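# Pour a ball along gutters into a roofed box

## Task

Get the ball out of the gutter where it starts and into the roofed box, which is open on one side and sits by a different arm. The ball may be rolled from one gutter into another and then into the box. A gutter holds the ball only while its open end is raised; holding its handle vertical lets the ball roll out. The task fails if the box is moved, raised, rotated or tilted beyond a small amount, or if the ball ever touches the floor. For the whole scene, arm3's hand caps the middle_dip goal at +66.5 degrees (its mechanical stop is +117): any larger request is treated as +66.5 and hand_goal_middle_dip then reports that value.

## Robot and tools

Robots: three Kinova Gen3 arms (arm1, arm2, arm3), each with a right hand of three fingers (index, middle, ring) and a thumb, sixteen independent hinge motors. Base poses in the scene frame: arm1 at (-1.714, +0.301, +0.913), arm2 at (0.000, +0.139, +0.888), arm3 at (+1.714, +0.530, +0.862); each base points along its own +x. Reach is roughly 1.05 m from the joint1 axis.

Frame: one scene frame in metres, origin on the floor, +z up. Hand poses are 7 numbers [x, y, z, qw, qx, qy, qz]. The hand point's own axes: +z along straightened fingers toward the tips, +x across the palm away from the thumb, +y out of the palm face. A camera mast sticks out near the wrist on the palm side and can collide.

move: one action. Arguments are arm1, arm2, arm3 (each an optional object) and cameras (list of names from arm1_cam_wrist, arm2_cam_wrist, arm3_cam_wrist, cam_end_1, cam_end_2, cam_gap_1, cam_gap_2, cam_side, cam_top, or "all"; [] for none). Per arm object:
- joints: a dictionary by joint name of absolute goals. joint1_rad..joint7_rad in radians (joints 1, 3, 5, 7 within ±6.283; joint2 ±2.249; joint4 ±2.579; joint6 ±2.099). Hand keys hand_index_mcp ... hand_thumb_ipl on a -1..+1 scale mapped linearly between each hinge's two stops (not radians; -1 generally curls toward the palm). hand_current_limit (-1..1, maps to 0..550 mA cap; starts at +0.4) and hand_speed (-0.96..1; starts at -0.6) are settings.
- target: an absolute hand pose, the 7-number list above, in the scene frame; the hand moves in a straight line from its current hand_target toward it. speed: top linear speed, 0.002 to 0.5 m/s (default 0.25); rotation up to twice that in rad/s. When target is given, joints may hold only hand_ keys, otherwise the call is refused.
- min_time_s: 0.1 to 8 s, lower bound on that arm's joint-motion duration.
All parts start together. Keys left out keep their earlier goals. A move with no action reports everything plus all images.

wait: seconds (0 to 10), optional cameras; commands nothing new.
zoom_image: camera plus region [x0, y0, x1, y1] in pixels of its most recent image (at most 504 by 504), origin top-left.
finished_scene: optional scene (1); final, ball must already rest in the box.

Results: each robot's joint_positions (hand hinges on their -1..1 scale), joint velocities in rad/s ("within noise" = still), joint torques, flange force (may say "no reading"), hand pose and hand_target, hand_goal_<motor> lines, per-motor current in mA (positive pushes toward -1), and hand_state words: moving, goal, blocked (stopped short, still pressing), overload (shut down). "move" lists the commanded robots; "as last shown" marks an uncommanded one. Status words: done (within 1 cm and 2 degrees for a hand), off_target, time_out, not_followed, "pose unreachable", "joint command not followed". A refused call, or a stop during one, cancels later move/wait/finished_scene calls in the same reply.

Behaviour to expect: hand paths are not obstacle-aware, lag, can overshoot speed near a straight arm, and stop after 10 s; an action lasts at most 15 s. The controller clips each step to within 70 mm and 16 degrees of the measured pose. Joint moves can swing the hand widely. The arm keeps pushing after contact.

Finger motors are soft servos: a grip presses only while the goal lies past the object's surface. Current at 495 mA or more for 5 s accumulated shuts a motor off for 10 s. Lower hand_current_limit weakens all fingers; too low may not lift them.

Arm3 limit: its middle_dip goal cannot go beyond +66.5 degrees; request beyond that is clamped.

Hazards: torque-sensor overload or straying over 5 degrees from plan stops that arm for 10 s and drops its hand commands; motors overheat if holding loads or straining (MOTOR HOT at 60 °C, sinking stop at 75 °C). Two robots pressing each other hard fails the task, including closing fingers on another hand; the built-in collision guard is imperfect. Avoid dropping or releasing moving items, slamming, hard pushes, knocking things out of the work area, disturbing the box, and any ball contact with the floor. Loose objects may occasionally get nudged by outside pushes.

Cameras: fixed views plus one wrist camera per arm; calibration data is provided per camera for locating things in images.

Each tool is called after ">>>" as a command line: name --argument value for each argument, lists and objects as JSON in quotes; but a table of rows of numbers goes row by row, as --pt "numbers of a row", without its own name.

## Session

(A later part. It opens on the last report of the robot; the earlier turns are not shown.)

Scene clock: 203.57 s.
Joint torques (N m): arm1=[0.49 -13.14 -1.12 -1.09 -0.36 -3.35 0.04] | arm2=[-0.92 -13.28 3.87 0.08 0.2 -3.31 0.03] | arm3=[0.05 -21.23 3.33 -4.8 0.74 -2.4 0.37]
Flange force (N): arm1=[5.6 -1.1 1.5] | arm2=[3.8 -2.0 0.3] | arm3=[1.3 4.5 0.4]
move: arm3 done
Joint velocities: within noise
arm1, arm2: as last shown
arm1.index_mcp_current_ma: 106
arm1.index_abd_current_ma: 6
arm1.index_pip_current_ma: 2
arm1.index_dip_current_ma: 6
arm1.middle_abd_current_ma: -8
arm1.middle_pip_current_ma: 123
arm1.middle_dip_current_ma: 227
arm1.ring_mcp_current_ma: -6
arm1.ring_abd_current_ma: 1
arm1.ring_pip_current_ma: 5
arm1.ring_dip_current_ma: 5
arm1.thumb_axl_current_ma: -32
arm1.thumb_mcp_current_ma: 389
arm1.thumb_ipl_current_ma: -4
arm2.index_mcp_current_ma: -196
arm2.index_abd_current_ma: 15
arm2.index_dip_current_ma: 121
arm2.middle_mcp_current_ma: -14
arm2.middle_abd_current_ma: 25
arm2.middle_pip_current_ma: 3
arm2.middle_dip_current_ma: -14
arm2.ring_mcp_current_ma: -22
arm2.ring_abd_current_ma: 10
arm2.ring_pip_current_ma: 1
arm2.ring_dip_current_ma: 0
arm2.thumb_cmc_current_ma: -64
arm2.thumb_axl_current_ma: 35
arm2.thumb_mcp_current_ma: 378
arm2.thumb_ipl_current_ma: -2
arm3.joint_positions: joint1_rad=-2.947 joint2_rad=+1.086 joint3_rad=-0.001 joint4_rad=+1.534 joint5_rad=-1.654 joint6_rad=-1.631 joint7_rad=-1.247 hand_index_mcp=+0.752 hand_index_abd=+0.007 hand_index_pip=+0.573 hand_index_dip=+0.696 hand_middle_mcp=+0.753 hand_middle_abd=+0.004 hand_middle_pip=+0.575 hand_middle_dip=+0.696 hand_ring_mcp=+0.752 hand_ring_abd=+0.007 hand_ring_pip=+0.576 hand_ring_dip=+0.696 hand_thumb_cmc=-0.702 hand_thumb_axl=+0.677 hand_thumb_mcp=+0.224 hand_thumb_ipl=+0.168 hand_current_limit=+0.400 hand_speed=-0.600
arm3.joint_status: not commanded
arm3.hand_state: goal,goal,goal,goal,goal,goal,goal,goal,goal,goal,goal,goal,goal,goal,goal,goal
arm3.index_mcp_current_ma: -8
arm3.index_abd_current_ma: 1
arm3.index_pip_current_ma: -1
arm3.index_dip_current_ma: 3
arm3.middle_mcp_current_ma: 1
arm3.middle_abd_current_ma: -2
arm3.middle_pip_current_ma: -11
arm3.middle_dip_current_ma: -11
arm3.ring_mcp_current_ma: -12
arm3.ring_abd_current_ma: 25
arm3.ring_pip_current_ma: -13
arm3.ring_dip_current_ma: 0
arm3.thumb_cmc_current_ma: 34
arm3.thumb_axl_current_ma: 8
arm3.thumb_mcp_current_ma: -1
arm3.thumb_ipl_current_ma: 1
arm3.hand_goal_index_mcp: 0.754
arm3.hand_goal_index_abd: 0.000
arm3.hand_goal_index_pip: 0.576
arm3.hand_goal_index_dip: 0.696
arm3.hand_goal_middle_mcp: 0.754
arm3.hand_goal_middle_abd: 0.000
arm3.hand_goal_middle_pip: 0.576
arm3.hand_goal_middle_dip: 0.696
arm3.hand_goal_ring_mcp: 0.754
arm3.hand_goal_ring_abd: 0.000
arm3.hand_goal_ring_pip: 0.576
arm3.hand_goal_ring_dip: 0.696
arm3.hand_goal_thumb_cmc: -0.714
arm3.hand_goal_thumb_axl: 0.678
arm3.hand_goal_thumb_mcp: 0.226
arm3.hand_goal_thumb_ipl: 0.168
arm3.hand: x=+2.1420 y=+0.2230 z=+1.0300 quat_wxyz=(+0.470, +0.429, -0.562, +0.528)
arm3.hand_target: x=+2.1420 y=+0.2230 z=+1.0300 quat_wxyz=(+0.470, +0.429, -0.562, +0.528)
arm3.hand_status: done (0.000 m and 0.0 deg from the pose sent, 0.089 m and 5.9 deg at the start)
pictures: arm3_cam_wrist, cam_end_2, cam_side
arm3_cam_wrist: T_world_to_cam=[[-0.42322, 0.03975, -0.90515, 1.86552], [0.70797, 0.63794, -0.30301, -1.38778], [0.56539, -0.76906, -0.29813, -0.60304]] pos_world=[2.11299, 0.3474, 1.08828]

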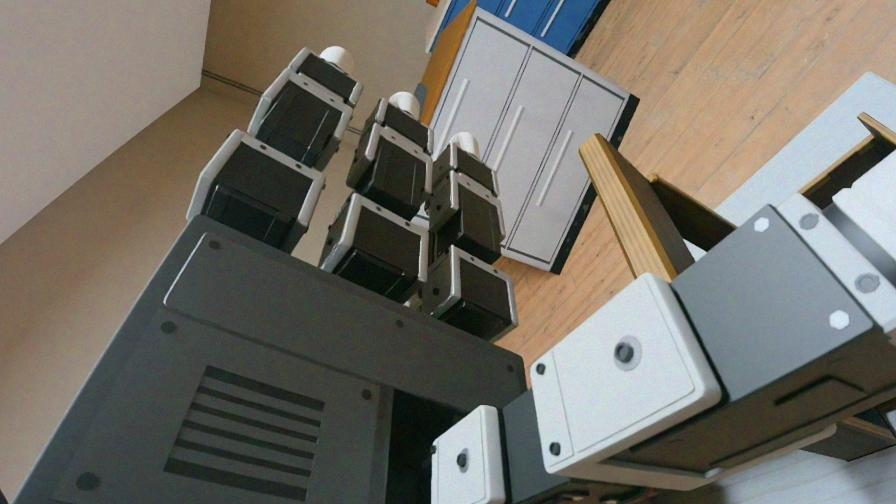

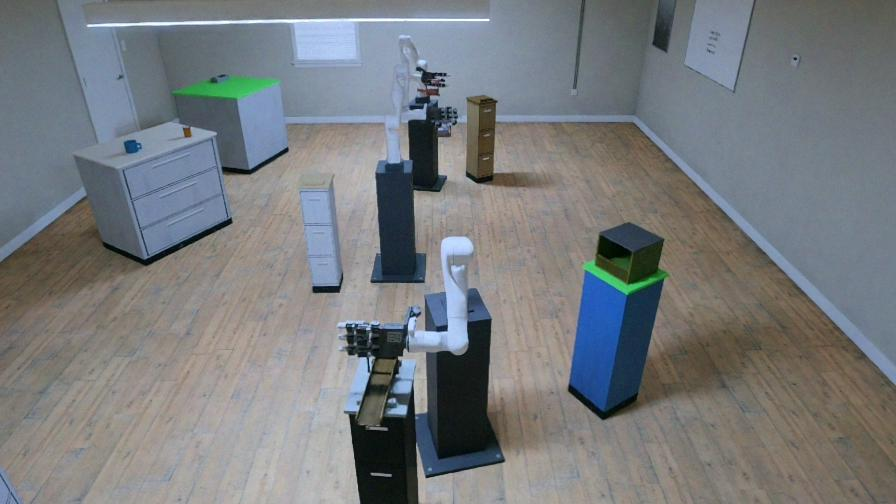

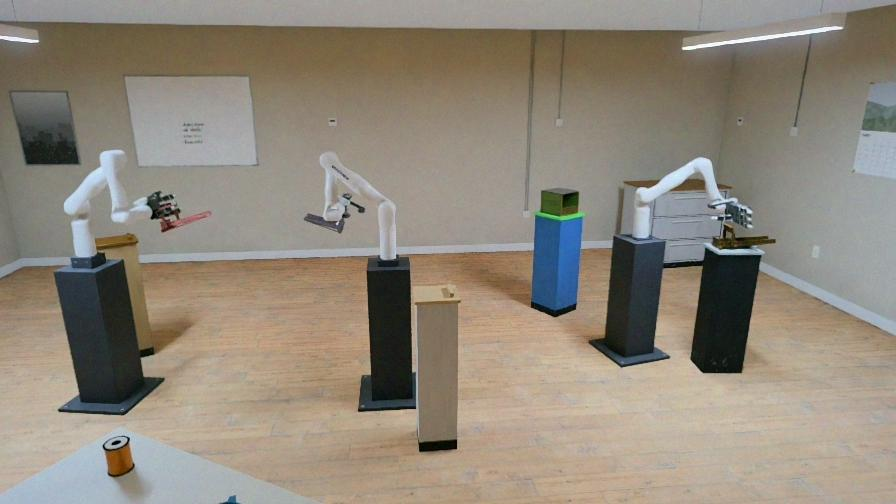

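>>> move --arm3 '{"target":[2.1353,0.2235,1.0644,0.4700,0.4290,-0.5621,0.5283],"speed":0.1}' --cameras '["arm3_cam_wrist"]'

>>> zoom_image --camera "arm3_cam_wrist" --region '[600, 80, 800, 260]'

Scene clock: 205.53 s.
Joint torques (N m): arm1=[0.41 -13.1 -1.15 -1.2 -0.3 -3.34 0.08] | arm2=[-0.92 -13.25 3.85 0.15 0.21 -3.29 0.04] | arm3=[0.02 -20.86 3.23 -5.07 0.81 -2.3 0.34]
Flange force (N): arm1=[5.9 -1.2 1.5] | arm2=[3.8 -2.2 0.3] | arm3=[0.8 4.4 0.4]
move: arm3 done
Joint velocities: within noise
arm1, arm2: as last shown
arm1.index_mcp_current_ma: 107
arm1.index_abd_current_ma: 8
arm1.index_pip_current_ma: 3
arm1.index_dip_current_ma: -1
arm1.middle_mcp_current_ma: -67
arm1.middle_abd_current_ma: -11
arm1.middle_pip_current_ma: 124
arm1.middle_dip_current_ma: 228
arm1.ring_mcp_current_ma: 0
arm1.ring_abd_current_ma: 0
arm1.ring_pip_current_ma: 11
arm1.ring_dip_current_ma: 11
arm1.thumb_cmc_current_ma: 2
arm1.thumb_axl_current_ma: -33
arm1.thumb_mcp_current_ma: 382
arm1.thumb_ipl_current_ma: -3
arm2.index_mcp_current_ma: -198
arm2.index_abd_current_ma: 13
arm2.index_pip_current_ma: 71
arm2.index_dip_current_ma: 120
arm2.middle_mcp_current_ma: -7
arm2.middle_abd_current_ma: 32
arm2.middle_pip_current_ma: 1
arm2.middle_dip_current_ma: -5
arm2.ring_mcp_current_ma: -25
arm2.ring_abd_current_ma: 6
arm2.ring_pip_current_ma: 3
arm2.ring_dip_current_ma: -5
arm2.thumb_cmc_current_ma: -62
arm2.thumb_axl_current_ma: 34
arm2.thumb_mcp_current_ma: 385
arm2.thumb_ipl_current_ma: -8
arm3.joint_positions: joint1_rad=-2.949 joint2_rad=+1.007 joint3_rad=-0.001 joint4_rad=+1.577 joint5_rad=-1.654 joint6_rad=-1.634 joint7_rad=-1.211 hand_index_mcp=+0.752 hand_index_abd=+0.007 hand_index_pip=+0.573 hand_index_dip=+0.696 hand_middle_mcp=+0.753 hand_middle_abd=+0.004 hand_middle_pip=+0.575 hand_middle_dip=+0.696 hand_ring_mcp=+0.752 hand_ring_abd=+0.007 hand_ring_pip=+0.576 hand_ring_dip=+0.696 hand_thumb_cmc=-0.702 hand_thumb_axl=+0.677 hand_thumb_mcp=+0.224 hand_thumb_ipl=+0.168 hand_current_limit=+0.400 hand_speed=-0.600
arm3.joint_status: not commanded
arm3.hand_state: goal,goal,goal,goal,goal,goal,goal,goal,goal,goal,goal,goal,goal,goal,goal,goal
arm3.index_mcp_current_ma: -10
arm3.index_abd_current_ma: 7
arm3.index_pip_current_ma: -8
arm3.index_dip_current_ma: 7
arm3.middle_mcp_current_ma: 2
arm3.middle_abd_current_ma: -2
arm3.middle_pip_current_ma: -7
arm3.middle_dip_current_ma: -3
arm3.ring_mcp_current_ma: -11
arm3.ring_abd_current_ma: 18
arm3.ring_pip_current_ma: -9
arm3.ring_dip_current_ma: 5
arm3.thumb_cmc_current_ma: 32
arm3.thumb_axl_current_ma: 0
arm3.thumb_mcp_current_ma: 0
arm3.thumb_ipl_current_ma: -4
arm3.hand_goal_index_mcp: 0.754
arm3.hand_goal_index_abd: 0.000
arm3.hand_goal_index_pip: 0.576
arm3.hand_goal_index_dip: 0.696
arm3.hand_goal_middle_mcp: 0.754
arm3.hand_goal_middle_abd: 0.000
arm3.hand_goal_middle_pip: 0.576
arm3.hand_goal_middle_dip: 0.696
arm3.hand_goal_ring_mcp: 0.754
arm3.hand_goal_ring_abd: 0.000
arm3.hand_goal_ring_pip: 0.576
arm3.hand_goal_ring_dip: 0.696
arm3.hand_goal_thumb_cmc: -0.714
arm3.hand_goal_thumb_axl: 0.678
arm3.hand_goal_thumb_mcp: 0.226
arm3.hand_goal_thumb_ipl: 0.168
arm3.hand: x=+2.1353 y=+0.2235 z=+1.0644 quat_wxyz=(+0.470, +0.429, -0.562, +0.528)
arm3.hand_target: x=+2.1353 y=+0.2235 z=+1.0644 quat_wxyz=(+0.470, +0.429, -0.562, +0.528)
arm3.hand_status: done (0.000 m and 0.0 deg from the pose sent, 0.035 m and 0.0 deg at the start)
arm3_cam_wrist: T_world_to_cam=[[-0.42328, 0.03969, -0.90513, 1.89383], [0.70797, 0.63789, -0.30311, -1.37284], [0.56534, -0.7691, -0.29811, -0.58856]] pos_world=[2.10629, 0.3479, 1.12258]

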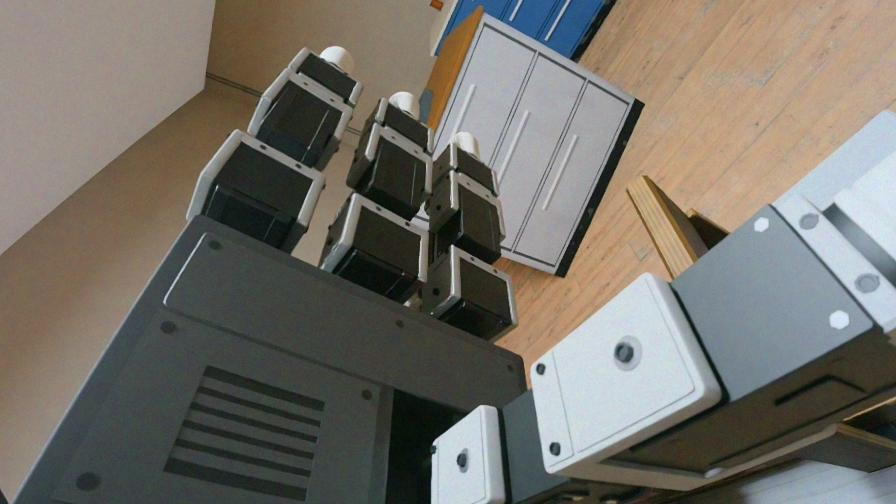

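Scaled by 2.520.

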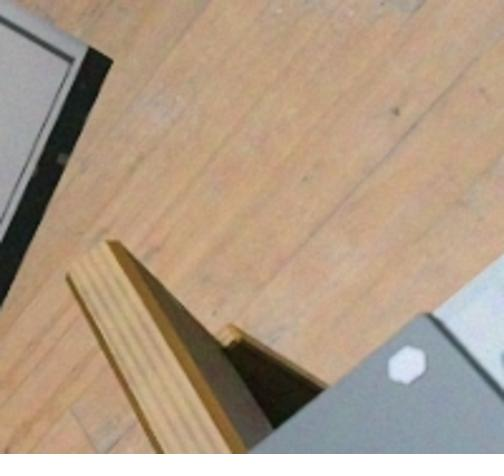

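>>> move --arm3 '{"target":[2.1498,0.2285,0.9924,0.4700,0.4290,-0.5621,0.5283],"speed":0.08}' --cameras '["arm3_cam_wrist","cam_side"]'

>>> zoom_image --camera "arm3_cam_wrist" --region '[500, 60, 720, 260]'

>>> zoom_image --camera "cam_side" --region '[690, 180, 800, 280]'

Scene clock: 208.33 s.
Joint torques (N m): arm1=[0.47 -13.13 -1.02 -1.12 -0.25 -3.35 0.07] | arm2=[-0.91 -13.28 3.92 0.13 0.22 -3.31 0.01] | arm3=[0.09 -21.61 3.57 -4.39 0.71 -2.41 0.31]
Flange force (N): arm1=[5.7 -1.1 1.9] | arm2=[3.7 -2.2 0.2] | arm3=[1.7 3.9 0.1]
move: arm3 done
Joint velocities: within noise
arm1, arm2: as last shown
arm1.index_mcp_current_ma: 106
arm1.index_abd_current_ma: 5
arm1.index_pip_current_ma: 7
arm1.index_dip_current_ma: 5
arm1.middle_mcp_current_ma: -66
arm1.middle_abd_current_ma: -14
arm1.middle_pip_current_ma: 126
arm1.middle_dip_current_ma: 226
arm1.ring_mcp_current_ma: -1
arm1.ring_abd_current_ma: -5
arm1.ring_pip_current_ma: 5
arm1.ring_dip_current_ma: 6
arm1.thumb_cmc_current_ma: 5
arm1.thumb_axl_current_ma: -38
arm1.thumb_mcp_current_ma: 387
arm1.thumb_ipl_current_ma: 0
arm2.index_mcp_current_ma: -200
arm2.index_abd_current_ma: 9
arm2.index_pip_current_ma: 69
arm2.index_dip_current_ma: 117
arm2.middle_mcp_current_ma: -10
arm2.middle_abd_current_ma: 34
arm2.middle_pip_current_ma: -6
arm2.middle_dip_current_ma: -10
arm2.ring_mcp_current_ma: -19
arm2.ring_abd_current_ma: 12
arm2.ring_pip_current_ma: 1
arm2.ring_dip_current_ma: -8
arm2.thumb_cmc_current_ma: -56
arm2.thumb_mcp_current_ma: 376
arm2.thumb_ipl_current_ma: -6
arm3.joint_positions: joint1_rad=-2.954 joint2_rad=+1.173 joint3_rad=-0.005 joint4_rad=+1.475 joint5_rad=-1.661 joint6_rad=-1.636 joint7_rad=-1.276 hand_index_mcp=+0.752 hand_index_abd=+0.007 hand_index_pip=+0.573 hand_index_dip=+0.696 hand_middle_mcp=+0.753 hand_middle_abd=+0.004 hand_middle_pip=+0.575 hand_middle_dip=+0.696 hand_ring_mcp=+0.752 hand_ring_abd=+0.007 hand_ring_pip=+0.576 hand_ring_dip=+0.696 hand_thumb_cmc=-0.702 hand_thumb_axl=+0.677 hand_thumb_mcp=+0.224 hand_thumb_ipl=+0.168 hand_current_limit=+0.400 hand_speed=-0.600
arm3.joint_status: not commanded
arm3.hand_state: goal,goal,goal,goal,goal,goal,goal,goal,goal,goal,goal,goal,goal,goal,goal,goal
arm3.index_mcp_current_ma: -12
arm3.index_abd_current_ma: 11
arm3.index_pip_current_ma: -4
arm3.index_dip_current_ma: 4
arm3.middle_mcp_current_ma: 4
arm3.middle_abd_current_ma: 0
arm3.middle_pip_current_ma: -10
arm3.middle_dip_current_ma: -6
arm3.ring_mcp_current_ma: -11
arm3.ring_abd_current_ma: 23
arm3.ring_pip_current_ma: -13
arm3.ring_dip_current_ma: 9
arm3.thumb_cmc_current_ma: 31
arm3.thumb_axl_current_ma: 6
arm3.thumb_mcp_current_ma: -2
arm3.thumb_ipl_current_ma: -2
arm3.hand_goal_index_mcp: 0.754
arm3.hand_goal_index_abd: 0.000
arm3.hand_goal_index_pip: 0.576
arm3.hand_goal_index_dip: 0.696
arm3.hand_goal_middle_mcp: 0.754
arm3.hand_goal_middle_abd: 0.000
arm3.hand_goal_middle_pip: 0.576
arm3.hand_goal_middle_dip: 0.696
arm3.hand_goal_ring_mcp: 0.754
arm3.hand_goal_ring_abd: 0.000
arm3.hand_goal_ring_pip: 0.576
arm3.hand_goal_ring_dip: 0.696
arm3.hand_goal_thumb_cmc: -0.714
arm3.hand_goal_thumb_axl: 0.678
arm3.hand_goal_thumb_mcp: 0.226
arm3.hand_goal_thumb_ipl: 0.168
arm3.hand: x=+2.1498 y=+0.2285 z=+0.9924 quat_wxyz=(+0.470, +0.429, -0.562, +0.528)
arm3.hand_target: x=+2.1498 y=+0.2285 z=+0.9924 quat_wxyz=(+0.470, +0.429, -0.562, +0.528)
arm3.hand_status: done (0.000 m and 0.0 deg from the pose sent, 0.074 m and 0.0 deg at the start)
arm3_cam_wrist: T_world_to_cam=[[-0.42322, 0.03975, -0.90516, 1.83456], [0.708, 0.63789, -0.30303, -1.40825], [0.56534, -0.7691, -0.29811, -0.61434]] pos_world=[2.12079, 0.3529, 1.05068]

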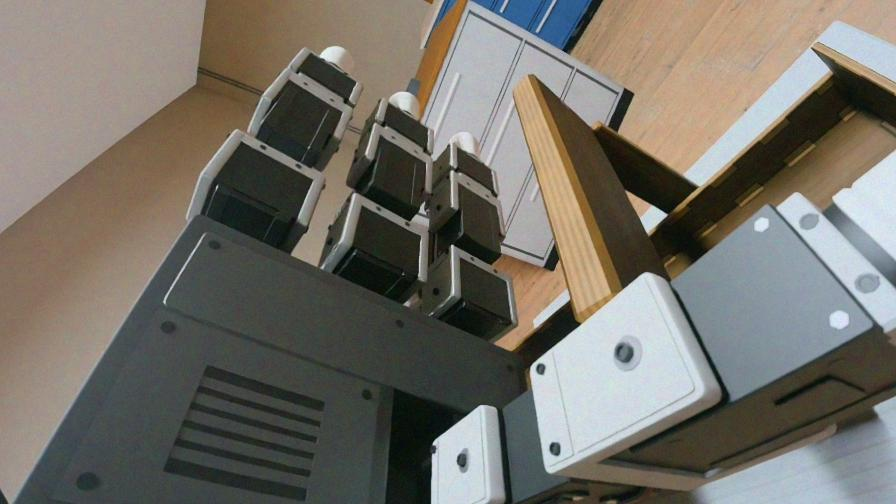

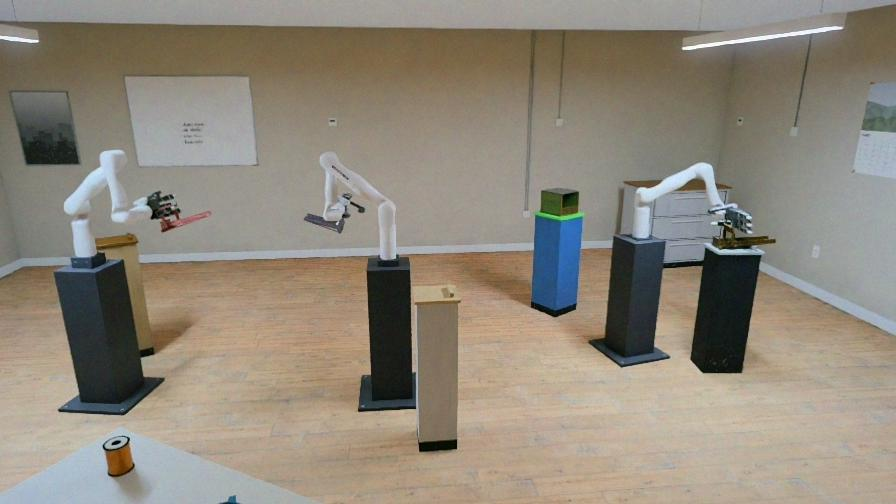

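Scaled by 2.291.

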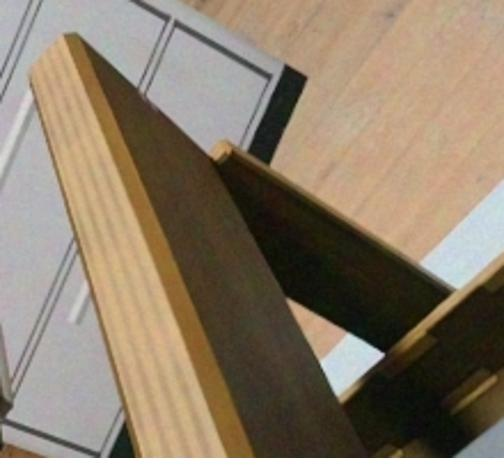

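Scaled by 4.582.

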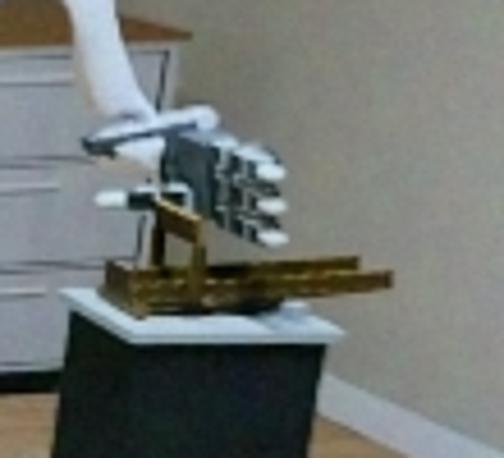

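>>> move --arm3 '{"target":[2.1067,0.2330,0.9841,0.4671,0.4171,-0.5710,0.5308],"speed":0.06}' --cameras '["arm3_cam_wrist"]'

>>> zoom_image --camera "arm3_cam_wrist" --region '[380, 60, 640, 320]'

Scene clock: 210.67 s.
Joint torques (N m): arm1=[0.47 -13.15 -1.08 -1.18 -0.27 -3.33 0.03] | arm2=[-0.89 -13.3 3.86 0.17 0.22 -3.32 0.05] | arm3=[0.12 -20.72 3.32 -3.4 0.35 -2.6 0.35]
Flange force (N): arm1=[5.7 -1.4 1.8] | arm2=[3.6 -2.1 0.2] | arm3=[1.1 3.5 0.4]
move: arm3 done
Joint velocities: within noise
arm1, arm2: as last shown
arm1.index_mcp_current_ma: 110
arm1.index_abd_current_ma: 12
arm1.index_pip_current_ma: 2
arm1.index_dip_current_ma: 6
arm1.middle_mcp_current_ma: -70
arm1.middle_abd_current_ma: -15
arm1.middle_pip_current_ma: 128
arm1.ring_mcp_current_ma: -3
arm1.ring_abd_current_ma: -4
arm1.ring_pip_current_ma: 9
arm1.thumb_cmc_current_ma: 10
arm1.thumb_axl_current_ma: -35
arm1.thumb_ipl_current_ma: -5
arm2.index_mcp_current_ma: -207
arm2.index_abd_current_ma: 11
arm2.index_pip_current_ma: 68
arm2.index_dip_current_ma: 114
arm2.middle_mcp_current_ma: -9
arm2.middle_abd_current_ma: 36
arm2.middle_pip_current_ma: -1
arm2.middle_dip_current_ma: -8
arm2.ring_mcp_current_ma: -15
arm2.ring_abd_current_ma: 10
arm2.ring_pip_current_ma: -1
arm2.ring_dip_current_ma: -1
arm2.thumb_cmc_current_ma: -68
arm2.thumb_axl_current_ma: 41
arm2.thumb_mcp_current_ma: 384
arm2.thumb_ipl_current_ma: -3
arm3.joint_positions: joint1_rad=-2.955 joint2_rad=+1.147 joint3_rad=-0.016 joint4_rad=+1.624 joint5_rad=-1.685 joint6_rad=-1.641 joint7_rad=-1.427 hand_index_mcp=+0.752 hand_index_abd=+0.007 hand_index_pip=+0.573 hand_index_dip=+0.696 hand_middle_mcp=+0.753 hand_middle_abd=+0.004 hand_middle_pip=+0.575 hand_middle_dip=+0.696 hand_ring_mcp=+0.752 hand_ring_abd=+0.007 hand_ring_pip=+0.576 hand_ring_dip=+0.696 hand_thumb_cmc=-0.702 hand_thumb_axl=+0.677 hand_thumb_mcp=+0.224 hand_thumb_ipl=+0.168 hand_current_limit=+0.400 hand_speed=-0.600
arm3.joint_status: not commanded
arm3.hand_state: goal,goal,goal,goal,goal,goal,goal,goal,goal,goal,goal,goal,goal,goal,goal,goal
arm3.index_mcp_current_ma: -13
arm3.index_abd_current_ma: 3
arm3.index_pip_current_ma: -4
arm3.index_dip_current_ma: 2
arm3.middle_mcp_current_ma: 2
arm3.middle_abd_current_ma: -5
arm3.middle_pip_current_ma: -7
arm3.middle_dip_current_ma: -8
arm3.ring_mcp_current_ma: -14
arm3.ring_abd_current_ma: 27
arm3.ring_pip_current_ma: -11
arm3.ring_dip_current_ma: 6
arm3.thumb_cmc_current_ma: 31
arm3.thumb_axl_current_ma: 9
arm3.thumb_mcp_current_ma: -4
arm3.thumb_ipl_current_ma: 1
arm3.hand_goal_index_mcp: 0.754
arm3.hand_goal_index_abd: 0.000
arm3.hand_goal_index_pip: 0.576
arm3.hand_goal_index_dip: 0.696
arm3.hand_goal_middle_mcp: 0.754
arm3.hand_goal_middle_abd: 0.000
arm3.hand_goal_middle_pip: 0.576
arm3.hand_goal_middle_dip: 0.696
arm3.hand_goal_ring_mcp: 0.754
arm3.hand_goal_ring_abd: 0.000
arm3.hand_goal_ring_pip: 0.576
arm3.hand_goal_ring_dip: 0.696
arm3.hand_goal_thumb_cmc: -0.714
arm3.hand_goal_thumb_axl: 0.678
arm3.hand_goal_thumb_mcp: 0.226
arm3.hand_goal_thumb_ipl: 0.168
arm3.hand: x=+2.1067 y=+0.2330 z=+0.9841 quat_wxyz=(+0.467, +0.417, -0.571, +0.531)
arm3.hand_target: x=+2.1067 y=+0.2330 z=+0.9841 quat_wxyz=(+0.467, +0.417, -0.571, +0.531)
arm3.hand_status: done (0.000 m and 0.0 deg from the pose sent, 0.044 m and 1.8 deg at the start)
arm3_cam_wrist: T_world_to_cam=[[-0.3986, 0.04425, -0.91606, 1.76639], [0.72558, 0.62613, -0.28548, -1.43477], [0.56093, -0.77847, -0.28168, -0.59365]] pos_world=[2.07813, 0.35805, 1.0413]

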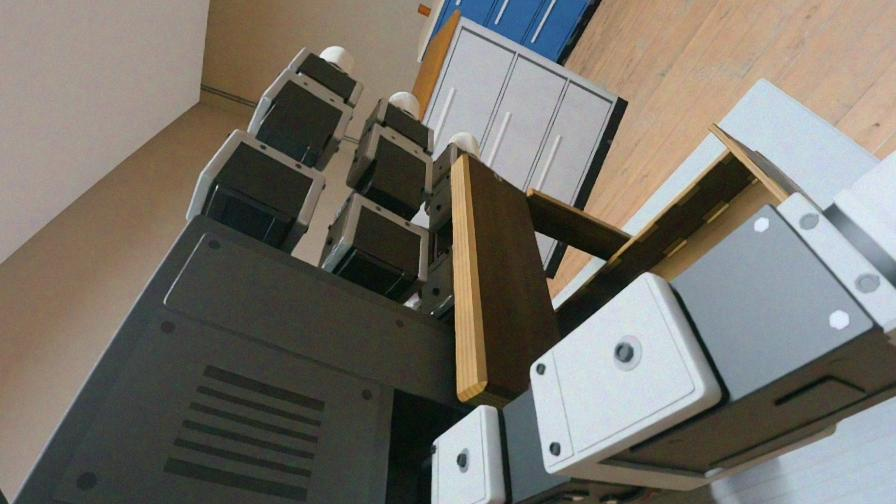

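Scaled by 1.938.

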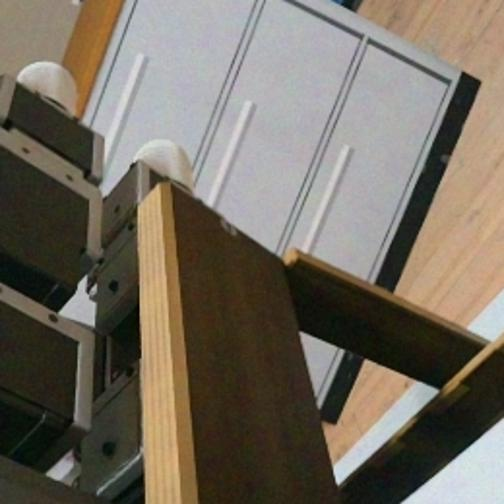

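>>> move --arm3 '{"target":[2.1012,0.2315,0.9829,0.4671,0.4171,-0.5710,0.5308],"speed":0.02}' --cameras '["arm3_cam_wrist"]'

>>> zoom_image --camera "arm3_cam_wrist" --region '[360, 100, 660, 400]'

Scene clock: 212.30 s.
Joint torques (N m): arm1=[0.46 -13.1 -1.12 -1.18 -0.27 -3.32 0.04] | arm2=[-0.92 -13.31 3.89 0.11 0.23 -3.32 0.02] | arm3=[0.31 -20.28 3.46 -3.04 0.05 -2.58 0.37]
Flange force (N): arm1=[5.9 -1.3 1.7] | arm2=[3.7 -2.1 0.2] | arm3=[1.4 2.8 0.3]
move: arm3 done
Joint velocities: within noise
arm1.joint_positions: joint1_rad=+0.176 joint2_rad=+0.864 joint3_rad=+0.000 joint4_rad=+2.278 joint5_rad=+1.571 joint6_rad=-1.571 joint7_rad=+5.149 hand_index_mcp=+0.802 hand_index_abd=+0.008 hand_index_pip=+0.573 hand_index_dip=+0.696 hand_middle_mcp=+0.844 hand_middle_abd=+0.106 hand_middle_pip=-0.091 hand_middle_dip=-0.872 hand_ring_mcp=+0.758 hand_ring_abd=+0.008 hand_ring_pip=+0.580 hand_ring_dip=+0.696 hand_thumb_cmc=-0.615 hand_thumb_axl=+0.657 hand_thumb_mcp=-0.642 hand_thumb_ipl=+0.048 hand_current_limit=+0.400 hand_speed=-0.600
arm1.joint_status: not commanded
arm1.hand_state: blocked,goal,goal,goal,blocked,goal,blocked,blocked,goal,goal,goal,goal,goal,blocked,blocked,goal
arm1.index_mcp_current_ma: 110
arm1.index_abd_current_ma: 14
arm1.index_pip_current_ma: 6
arm1.index_dip_current_ma: 7
arm1.middle_mcp_current_ma: -72
arm1.middle_abd_current_ma: -8
arm1.middle_pip_current_ma: 126
arm1.middle_dip_current_ma: 228
arm1.ring_mcp_current_ma: -3
arm1.ring_abd_current_ma: 4
arm1.ring_pip_current_ma: 10
arm1.ring_dip_current_ma: 4
arm1.thumb_cmc_current_ma: 1
arm1.thumb_axl_current_ma: -32
arm1.thumb_mcp_current_ma: 382
arm1.thumb_ipl_current_ma: -1
arm1.hand_goal_index_mcp: 0.754
arm1.hand_goal_index_abd: 0.000
arm1.hand_goal_index_pip: 0.576
arm1.hand_goal_index_dip: 0.696
arm1.hand_goal_middle_mcp: 0.880
arm1.hand_goal_middle_abd: 0.120
arm1.hand_goal_middle_pip: -0.150
arm1.hand_goal_middle_dip: -0.970
arm1.hand_goal_ring_mcp: 0.754
arm1.hand_goal_ring_abd: 0.000
arm1.hand_goal_ring_pip: 0.576
arm1.hand_goal_ring_dip: 0.696
arm1.hand_goal_thumb_cmc: -0.620
arm1.hand_goal_thumb_axl: 0.678
arm1.hand_goal_thumb_mcp: -0.850
arm1.hand_goal_thumb_ipl: 0.050
arm1.hand: x=-1.2333 y=+0.4067 z=+1.1725 quat_wxyz=(+0.260, -0.486, -0.514, -0.658)
arm1.hand_target: x=-1.2333 y=+0.4067 z=+1.1725 quat_wxyz=(+0.260, -0.486, -0.514, -0.658)
arm1.hand_status: not commanded
arm2.joint_positions: joint1_rad=+1.694 joint2_rad=+0.864 joint3_rad=+0.000 joint4_rad=+2.278 joint5_rad=-1.571 joint6_rad=-1.571 joint7_rad=-2.030 hand_index_mcp=+0.839 hand_index_abd=+0.007 hand_index_pip=-0.133 hand_index_dip=-0.946 hand_middle_mcp=+0.751 hand_middle_abd=+0.007 hand_middle_pip=+0.576 hand_middle_dip=+0.695 hand_ring_mcp=+0.750 hand_ring_abd=+0.005 hand_ring_pip=+0.575 hand_ring_dip=+0.696 hand_thumb_cmc=-0.513 hand_thumb_axl=+0.686 hand_thumb_mcp=-0.578 hand_thumb_ipl=+0.050 hand_current_limit=+0.400 hand_speed=-0.600
arm2.joint_status: not commanded
arm2.hand_state: blocked,goal,goal,blocked,goal,goal,goal,goal,goal,goal,goal,goal,goal,goal,blocked,goal
arm2.index_mcp_current_ma: -205
arm2.index_abd_current_ma: 12
arm2.index_pip_current_ma: 67
arm2.index_dip_current_ma: 119
arm2.middle_mcp_current_ma: -17
arm2.middle_abd_current_ma: 33
arm2.middle_pip_current_ma: -3
arm2.middle_dip_current_ma: -9
arm2.ring_mcp_current_ma: -22
arm2.ring_abd_current_ma: 12
arm2.ring_pip_current_ma: -7
arm2.ring_dip_current_ma: -4
arm2.thumb_cmc_current_ma: -65
arm2.thumb_axl_current_ma: 34
arm2.thumb_mcp_current_ma: 380
arm2.thumb_ipl_current_ma: 1
arm2.hand_goal_index_mcp: 0.880
arm2.hand_goal_index_abd: 0.000
arm2.hand_goal_index_pip: -0.150
arm2.hand_goal_index_dip: -0.970
arm2.hand_goal_middle_mcp: 0.754
arm2.hand_goal_middle_abd: 0.000
arm2.hand_goal_middle_pip: 0.576
arm2.hand_goal_middle_dip: 0.696
arm2.hand_goal_ring_mcp: 0.754
arm2.hand_goal_ring_abd: 0.000
arm2.hand_goal_ring_pip: 0.576
arm2.hand_goal_ring_dip: 0.696
arm2.hand_goal_thumb_cmc: -0.500
arm2.hand_goal_thumb_axl: 0.678
arm2.hand_goal_thumb_mcp: -0.850
arm2.hand_goal_thumb_ipl: 0.050
arm2.hand: x=-0.2056 y=+0.4950 z=+1.0784 quat_wxyz=(+0.578, -0.623, -0.328, -0.413)
arm2.hand_target: x=-0.2056 y=+0.4950 z=+1.0784 quat_wxyz=(+0.578, -0.623, -0.328, -0.413)
arm2.hand_status: not commanded
arm3.joint_positions: joint1_rad=-2.953 joint2_rad=+1.145 joint3_rad=-0.016 joint4_rad=+1.644 joint5_rad=-1.684 joint6_rad=-1.638 joint7_rad=-1.445 hand_index_mcp=+0.758 hand_index_abd=+0.007 hand_index_pip=+0.573 hand_index_dip=+0.696 hand_middle_mcp=+0.753 hand_middle_abd=+0.004 hand_middle_pip=+0.575 hand_middle_dip=+0.696 hand_ring_mcp=+0.752 hand_ring_abd=+0.007 hand_ring_pip=+0.576 hand_ring_dip=+0.696 hand_thumb_cmc=-0.702 hand_thumb_axl=+0.677 hand_thumb_mcp=+0.224 hand_thumb_ipl=+0.168 hand_current_limit=+0.400 hand_speed=-0.600
arm3.joint_status: not commanded
arm3.hand_state: goal,goal,goal,goal,goal,goal,goal,goal,goal,goal,goal,goal,goal,goal,goal,goal
arm3.index_mcp_current_ma: 9
arm3.index_abd_current_ma: 9
arm3.index_pip_current_ma: -4
arm3.index_dip_current_ma: 5
arm3.middle_mcp_current_ma: 6
arm3.middle_abd_current_ma: -5
arm3.middle_pip_current_ma: -4
arm3.middle_dip_current_ma: -5
arm3.ring_mcp_current_ma: -10
arm3.ring_abd_current_ma: 19
arm3.ring_pip_current_ma: -11
arm3.ring_dip_current_ma: 8
arm3.thumb_cmc_current_ma: 31
arm3.thumb_axl_current_ma: 3
arm3.thumb_mcp_current_ma: 1
arm3.thumb_ipl_current_ma: 1
arm3.hand_goal_index_mcp: 0.754
arm3.hand_goal_index_abd: 0.000
arm3.hand_goal_index_pip: 0.576
arm3.hand_goal_index_dip: 0.696
arm3.hand_goal_middle_mcp: 0.754
arm3.hand_goal_middle_abd: 0.000
arm3.hand_goal_middle_pip: 0.576
arm3.hand_goal_middle_dip: 0.696
arm3.hand_goal_ring_mcp: 0.754
arm3.hand_goal_ring_abd: 0.000
arm3.hand_goal_ring_pip: 0.576
arm3.hand_goal_ring_dip: 0.696
arm3.hand_goal_thumb_cmc: -0.714
arm3.hand_goal_thumb_axl: 0.678
arm3.hand_goal_thumb_mcp: 0.226
arm3.hand_goal_thumb_ipl: 0.168
arm3.hand: x=+2.1012 y=+0.2315 z=+0.9829 quat_wxyz=(+0.467, +0.417, -0.571, +0.531)
arm3.hand_target: x=+2.1012 y=+0.2315 z=+0.9829 quat_wxyz=(+0.467, +0.417, -0.571, +0.531)
arm3.hand_status: done (0.000 m and 0.0 deg from the pose sent, 0.006 m and 0.0 deg at the start)
arm3_cam_wrist: T_world_to_cam=[[-0.3986, 0.04425, -0.91606, 1.76316], [0.72558, 0.62613, -0.28548, -1.43018], [0.56093, -0.77847, -0.28168, -0.59207]] pos_world=[2.07263, 0.35655, 1.0401]

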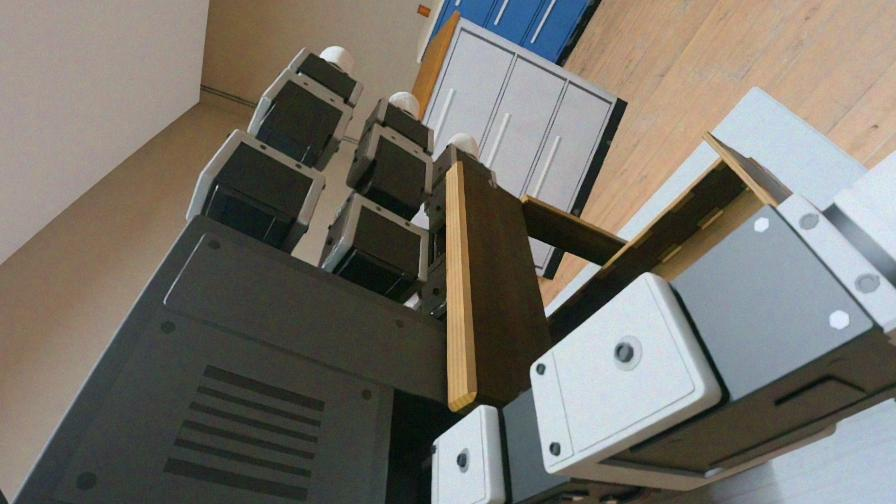

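Scaled by 1.680.

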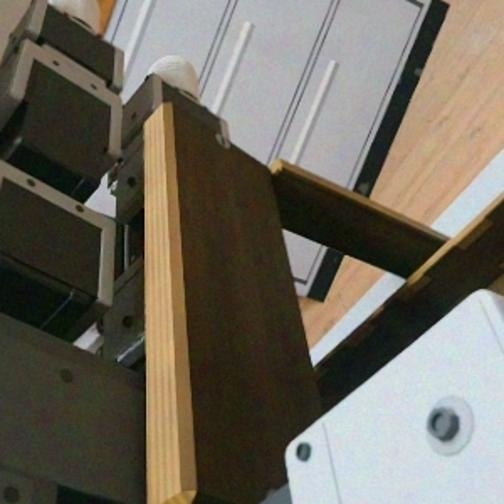

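>>> move --arm3 '{"joints":{"hand_index_mcp":0.88,"hand_index_pip":-0.15,"hand_index_dip":-0.5}}' --cameras '[]'

>>> move --arm3 '{"joints":{"hand_index_dip":-0.97}}' --cameras '["arm3_cam_wrist"]'

>>> zoom_image --camera "arm3_cam_wrist" --region '[360, 100, 660, 400]'

Scene clock: 213.87 s.
Joint torques (N m): arm1=[0.48 -13.11 -1.19 -1.16 -0.28 -3.35 0.08] | arm2=[-0.92 -13.3 3.96 0.1 0.22 -3.29 0] | arm3=[0.17 -20.38 3.29 -3.13 0.17 -2.57 0.36]
Flange force (N): arm1=[5.9 -1.1 1.7] | arm2=[3.7 -2.1 0.2] | arm3=[1.3 3.1 0.4]
move: arm3 done
Joint velocities: within noise
arm1, arm2: as last shown
arm1.index_mcp_current_ma: 104
arm1.index_abd_current_ma: 7
arm1.index_pip_current_ma: 5
arm1.index_dip_current_ma: 8
arm1.middle_mcp_current_ma: -70
arm1.middle_abd_current_ma: -9
arm1.middle_pip_current_ma: 122
arm1.middle_dip_current_ma: 225
arm1.ring_mcp_current_ma: 2
arm1.ring_abd_current_ma: 1
arm1.ring_pip_current_ma: 9
arm1.ring_dip_current_ma: 9
arm1.thumb_axl_current_ma: -35
arm1.thumb_mcp_current_ma: 384
arm1.thumb_ipl_current_ma: -5
arm2.index_mcp_current_ma: -196
arm2.index_pip_current_ma: 78
arm2.index_dip_current_ma: 127
arm2.middle_mcp_current_ma: -8
arm2.middle_abd_current_ma: 27
arm2.middle_dip_current_ma: -13
arm2.ring_mcp_current_ma: -26
arm2.ring_abd_current_ma: 9
arm2.ring_pip_current_ma: 1
arm2.ring_dip_current_ma: -5
arm2.thumb_cmc_current_ma: -59
arm2.thumb_axl_current_ma: 37
arm2.thumb_mcp_current_ma: 375
arm2.thumb_ipl_current_ma: -4
arm3.joint_positions: joint1_rad=-2.953 joint2_rad=+1.145 joint3_rad=-0.016 joint4_rad=+1.644 joint5_rad=-1.684 joint6_rad=-1.638 joint7_rad=-1.445 hand_index_mcp=+0.879 hand_index_abd=+0.007 hand_index_pip=-0.149 hand_index_dip=-0.500 hand_middle_mcp=+0.753 hand_middle_abd=+0.004 hand_middle_pip=+0.575 hand_middle_dip=+0.696 hand_ring_mcp=+0.752 hand_ring_abd=+0.007 hand_ring_pip=+0.576 hand_ring_dip=+0.696 hand_thumb_cmc=-0.702 hand_thumb_axl=+0.677 hand_thumb_mcp=+0.224 hand_thumb_ipl=+0.168 hand_current_limit=+0.400 hand_speed=-0.600
arm3.joint_status: all done
arm3.hand_state: goal,goal,goal,goal,goal,goal,goal,goal,goal,goal,goal,goal,goal,goal,goal,goal
arm3.index_mcp_current_ma: -5
arm3.index_abd_current_ma: 6
arm3.index_pip_current_ma: 8
arm3.index_dip_current_ma: 3
arm3.middle_mcp_current_ma: -2
arm3.middle_abd_current_ma: -2
arm3.middle_pip_current_ma: -11
arm3.middle_dip_current_ma: -5
arm3.ring_mcp_current_ma: -11
arm3.ring_abd_current_ma: 20
arm3.ring_pip_current_ma: -9
arm3.ring_dip_current_ma: 6
arm3.thumb_cmc_current_ma: 37
arm3.thumb_axl_current_ma: 5
arm3.thumb_mcp_current_ma: 5
arm3.thumb_ipl_current_ma: 2
arm3.hand_goal_index_mcp: 0.880
arm3.hand_goal_index_abd: 0.000
arm3.hand_goal_index_pip: -0.150
arm3.hand_goal_index_dip: -0.500
arm3.hand_goal_middle_mcp: 0.754
arm3.hand_goal_middle_abd: 0.000
arm3.hand_goal_middle_pip: 0.576
arm3.hand_goal_middle_dip: 0.696
arm3.hand_goal_ring_mcp: 0.754
arm3.hand_goal_ring_abd: 0.000
arm3.hand_goal_ring_pip: 0.576
arm3.hand_goal_ring_dip: 0.696
arm3.hand_goal_thumb_cmc: -0.714
arm3.hand_goal_thumb_axl: 0.678
arm3.hand_goal_thumb_mcp: 0.226
arm3.hand_goal_thumb_ipl: 0.168
arm3.hand: x=+2.1012 y=+0.2315 z=+0.9829 quat_wxyz=(+0.467, +0.417, -0.571, +0.531)
arm3.hand_target: x=+2.1012 y=+0.2315 z=+0.9829 quat_wxyz=(+0.467, +0.417, -0.571, +0.531)
arm3.hand_status: not commanded

Scene clock: 214.60 s.
Joint torques (N m): arm1=[0.56 -13.18 -1.15 -1.14 -0.29 -3.33 0.03] | arm2=[-0.88 -13.34 3.85 0.1 0.2 -3.31 0] | arm3=[0.08 -20.18 3.32 -3.21 0.28 -2.48 0.38]
Flange force (N): arm1=[5.5 -1.3 1.8] | arm2=[3.6 -2.1 0.3] | arm3=[1.9 3.5 0.3]
move: arm3 off_target
Joint velocities: within noise
arm1, arm2: as last shown
arm1.index_mcp_current_ma: 108
arm1.index_pip_current_ma: 12
arm1.index_dip_current_ma: 7
arm1.middle_mcp_current_ma: -63
arm1.middle_abd_current_ma: -12
arm1.middle_pip_current_ma: 128
arm1.middle_dip_current_ma: 228
arm1.ring_mcp_current_ma: -4
arm1.ring_abd_current_ma: 2
arm1.ring_pip_current_ma: 8
arm1.ring_dip_current_ma: 4
arm1.thumb_mcp_current_ma: 380
arm1.thumb_ipl_current_ma: 0
arm2.index_mcp_current_ma: -205
arm2.index_abd_current_ma: 13
arm2.index_pip_current_ma: 67
arm2.index_dip_current_ma: 116
arm2.middle_mcp_current_ma: -6
arm2.middle_pip_current_ma: -8
arm2.middle_dip_current_ma: -9
arm2.ring_mcp_current_ma: -21
arm2.ring_abd_current_ma: 18
arm2.ring_pip_current_ma: 0
arm2.ring_dip_current_ma: -8
arm2.thumb_cmc_current_ma: -72
arm2.thumb_axl_current_ma: 31
arm2.thumb_mcp_current_ma: 381
arm2.thumb_ipl_current_ma: -3
arm3.joint_positions: joint1_rad=-2.953 joint2_rad=+1.145 joint3_rad=-0.016 joint4_rad=+1.644 joint5_rad=-1.684 joint6_rad=-1.638 joint7_rad=-1.445 hand_index_mcp=+0.866 hand_index_abd=+0.006 hand_index_pip=-0.149 hand_index_dip=-0.938 hand_middle_mcp=+0.753 hand_middle_abd=+0.004 hand_middle_pip=+0.575 hand_middle_dip=+0.696 hand_ring_mcp=+0.752 hand_ring_abd=+0.007 hand_ring_pip=+0.576 hand_ring_dip=+0.696 hand_thumb_cmc=-0.702 hand_thumb_axl=+0.677 hand_thumb_mcp=+0.224 hand_thumb_ipl=+0.168 hand_current_limit=+0.400 hand_speed=-0.600
arm3.joint_status: hand_index_dip off_target (ended at -0.938, target -0.970)
arm3.hand_state: goal,goal,goal,blocked,goal,goal,goal,goal,goal,goal,goal,goal,goal,goal,goal,goal
arm3.index_mcp_current_ma: -52
arm3.index_abd_current_ma: 7
arm3.index_pip_current_ma: 6
arm3.index_dip_current_ma: 109
arm3.middle_mcp_current_ma: 6
arm3.middle_abd_current_ma: 0
arm3.middle_pip_current_ma: -10
arm3.middle_dip_current_ma: -8
arm3.ring_mcp_current_ma: -15
arm3.ring_abd_current_ma: 20
arm3.ring_pip_current_ma: -9
arm3.ring_dip_current_ma: 7
arm3.thumb_cmc_current_ma: 31
arm3.thumb_axl_current_ma: 4
arm3.thumb_mcp_current_ma: -3
arm3.thumb_ipl_current_ma: 1
arm3.hand_goal_index_mcp: 0.880
arm3.hand_goal_index_abd: 0.000
arm3.hand_goal_index_pip: -0.150
arm3.hand_goal_index_dip: -0.970
arm3.hand_goal_middle_mcp: 0.754
arm3.hand_goal_middle_abd: 0.000
arm3.hand_goal_middle_pip: 0.576
arm3.hand_goal_middle_dip: 0.696
arm3.hand_goal_ring_mcp: 0.754
arm3.hand_goal_ring_abd: 0.000
arm3.hand_goal_ring_pip: 0.576
arm3.hand_goal_ring_dip: 0.696
arm3.hand_goal_thumb_cmc: -0.714
arm3.hand_goal_thumb_axl: 0.678
arm3.hand_goal_thumb_mcp: 0.226
arm3.hand_goal_thumb_ipl: 0.168
arm3.hand: x=+2.1012 y=+0.2315 z=+0.9829 quat_wxyz=(+0.467, +0.417, -0.571, +0.531)
arm3.hand_target: x=+2.1012 y=+0.2315 z=+0.9829 quat_wxyz=(+0.467, +0.417, -0.571, +0.531)
arm3.hand_status: not commanded
arm3_cam_wrist: T_world_to_cam=[[-0.3986, 0.04425, -0.91606, 1.76316], [0.72558, 0.62613, -0.28548, -1.43018], [0.56093, -0.77847, -0.28168, -0.59207]] pos_world=[2.07263, 0.35655, 1.0401]

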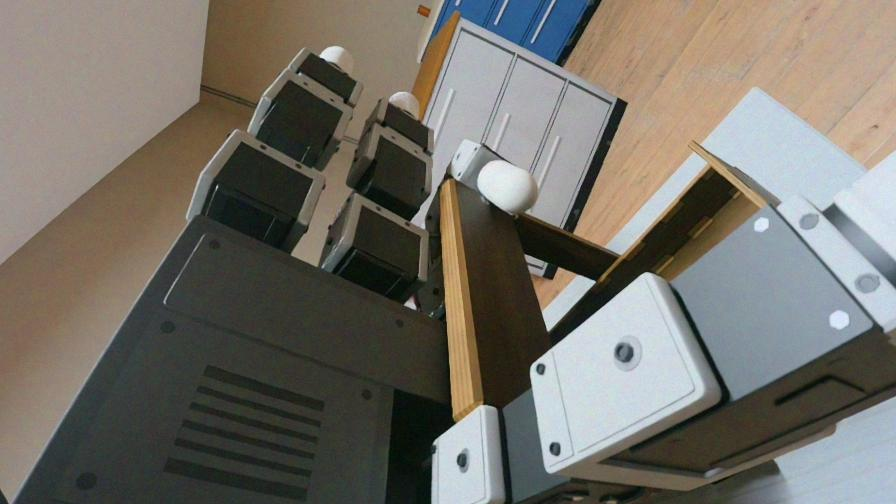

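Scaled by 1.680.

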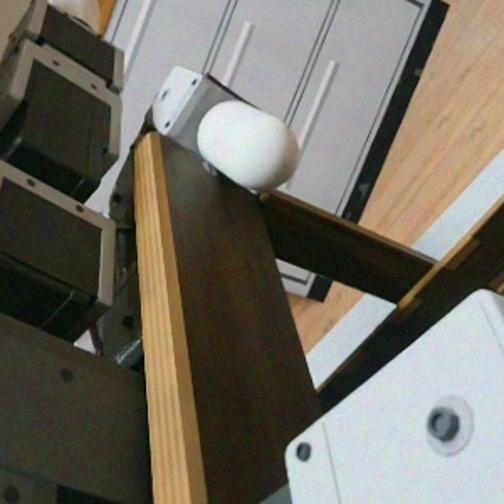

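>>> move --arm3 '{"joints":{"hand_thumb_cmc":-0.5,"hand_thumb_mcp":-0.55,"hand_thumb_ipl":0.05}}' --cameras '["arm3_cam_wrist"]'

>>> zoom_image --camera "arm3_cam_wrist" --region '[360, 100, 760, 460]'

Scene clock: 215.87 s.
Joint torques (N m): arm1=[0.5 -13.12 -1.13 -1.17 -0.29 -3.34 0.02] | arm2=[-0.92 -13.26 3.92 0.11 0.22 -3.35 0.02] | arm3=[0.27 -20.6 3.54 -3.4 0.36 -2.6 0.41]
Flange force (N): arm1=[5.8 -1.4 1.7] | arm2=[3.8 -2.2 0.2] | arm3=[1.2 4.2 -0.1]
move: arm3 off_target
Joint velocities: within noise
arm1, arm2: as last shown
arm1.index_mcp_current_ma: 110
arm1.index_abd_current_ma: 11
arm1.index_pip_current_ma: 4
arm1.index_dip_current_ma: 3
arm1.middle_mcp_current_ma: -66
arm1.middle_abd_current_ma: -9
arm1.middle_dip_current_ma: 229
arm1.ring_mcp_current_ma: -5
arm1.ring_abd_current_ma: 0
arm1.ring_dip_current_ma: 7
arm1.thumb_axl_current_ma: -32
arm1.thumb_mcp_current_ma: 385
arm1.thumb_ipl_current_ma: -4
arm2.index_mcp_current_ma: -201
arm2.index_abd_current_ma: 11
arm2.index_pip_current_ma: 65
arm2.index_dip_current_ma: 113
arm2.middle_mcp_current_ma: -14
arm2.middle_abd_current_ma: 30
arm2.middle_pip_current_ma: -9
arm2.ring_mcp_current_ma: -22
arm2.ring_abd_current_ma: 10
arm2.ring_pip_current_ma: 1
arm2.ring_dip_current_ma: -6
arm2.thumb_cmc_current_ma: -63
arm2.thumb_axl_current_ma: 32
arm2.thumb_mcp_current_ma: 372
arm2.thumb_ipl_current_ma: -17
arm3.joint_positions: joint1_rad=-2.953 joint2_rad=+1.145 joint3_rad=-0.016 joint4_rad=+1.644 joint5_rad=-1.684 joint6_rad=-1.638 joint7_rad=-1.445 hand_index_mcp=+0.865 hand_index_abd=+0.006 hand_index_pip=-0.149 hand_index_dip=-0.938 hand_middle_mcp=+0.753 hand_middle_abd=+0.004 hand_middle_pip=+0.575 hand_middle_dip=+0.696 hand_ring_mcp=+0.752 hand_ring_abd=+0.007 hand_ring_pip=+0.576 hand_ring_dip=+0.696 hand_thumb_cmc=-0.498 hand_thumb_axl=+0.685 hand_thumb_mcp=-0.524 hand_thumb_ipl=+0.050 hand_current_limit=+0.400 hand_speed=-0.600
arm3.joint_status: hand_thumb_mcp off_target (ended at -0.524, target -0.550); the others done
arm3.hand_state: goal,goal,goal,blocked,goal,goal,goal,goal,goal,goal,goal,goal,goal,goal,blocked,goal
arm3.index_mcp_current_ma: -50
arm3.index_abd_current_ma: 2
arm3.index_pip_current_ma: 6
arm3.index_dip_current_ma: 109
arm3.middle_mcp_current_ma: 7
arm3.middle_abd_current_ma: -1
arm3.middle_pip_current_ma: -4
arm3.middle_dip_current_ma: -1
arm3.ring_mcp_current_ma: -14
arm3.ring_abd_current_ma: 25
arm3.ring_pip_current_ma: -10
arm3.ring_dip_current_ma: 13
arm3.thumb_cmc_current_ma: 0
arm3.thumb_axl_current_ma: 38
arm3.thumb_mcp_current_ma: 115
arm3.thumb_ipl_current_ma: 5
arm3.hand_goal_index_mcp: 0.880
arm3.hand_goal_index_abd: 0.000
arm3.hand_goal_index_pip: -0.150
arm3.hand_goal_index_dip: -0.970
arm3.hand_goal_middle_mcp: 0.754
arm3.hand_goal_middle_abd: 0.000
arm3.hand_goal_middle_pip: 0.576
arm3.hand_goal_middle_dip: 0.696
arm3.hand_goal_ring_mcp: 0.754
arm3.hand_goal_ring_abd: 0.000
arm3.hand_goal_ring_pip: 0.576
arm3.hand_goal_ring_dip: 0.696
arm3.hand_goal_thumb_cmc: -0.500
arm3.hand_goal_thumb_axl: 0.678
arm3.hand_goal_thumb_mcp: -0.550
arm3.hand_goal_thumb_ipl: 0.050
arm3.hand: x=+2.1012 y=+0.2315 z=+0.9829 quat_wxyz=(+0.467, +0.417, -0.571, +0.531)
arm3.hand_target: x=+2.1012 y=+0.2315 z=+0.9829 quat_wxyz=(+0.467, +0.417, -0.571, +0.531)
arm3.hand_status: not commanded
arm3_cam_wrist: T_world_to_cam=[[-0.3986, 0.04425, -0.91606, 1.76316], [0.72558, 0.62613, -0.28548, -1.43018], [0.56093, -0.77847, -0.28168, -0.59207]] pos_world=[2.07263, 0.35655, 1.0401]

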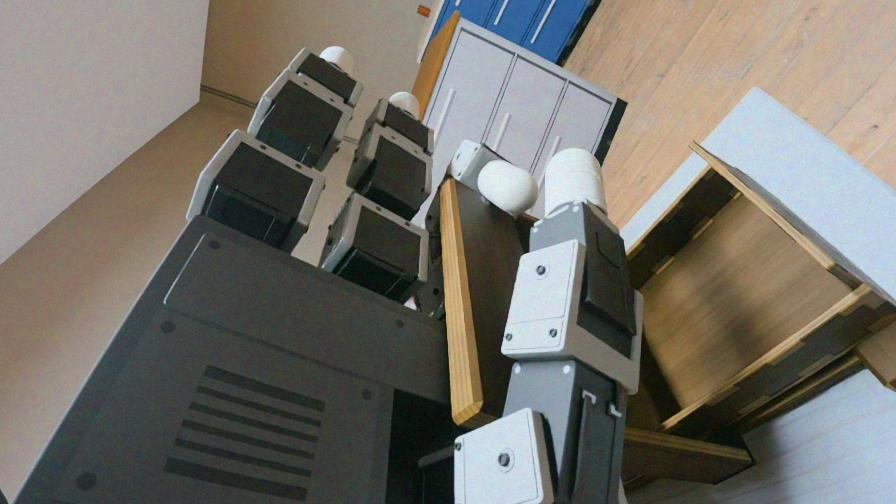

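Scaled by 1.260.

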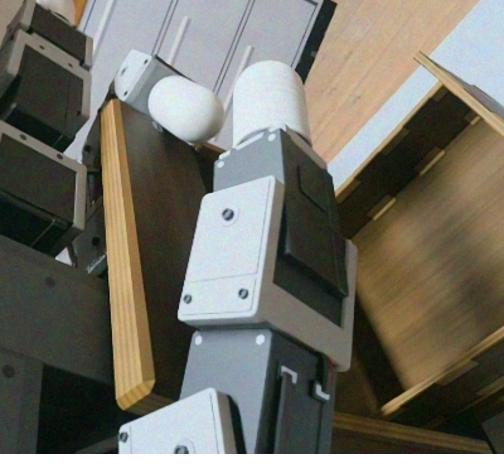

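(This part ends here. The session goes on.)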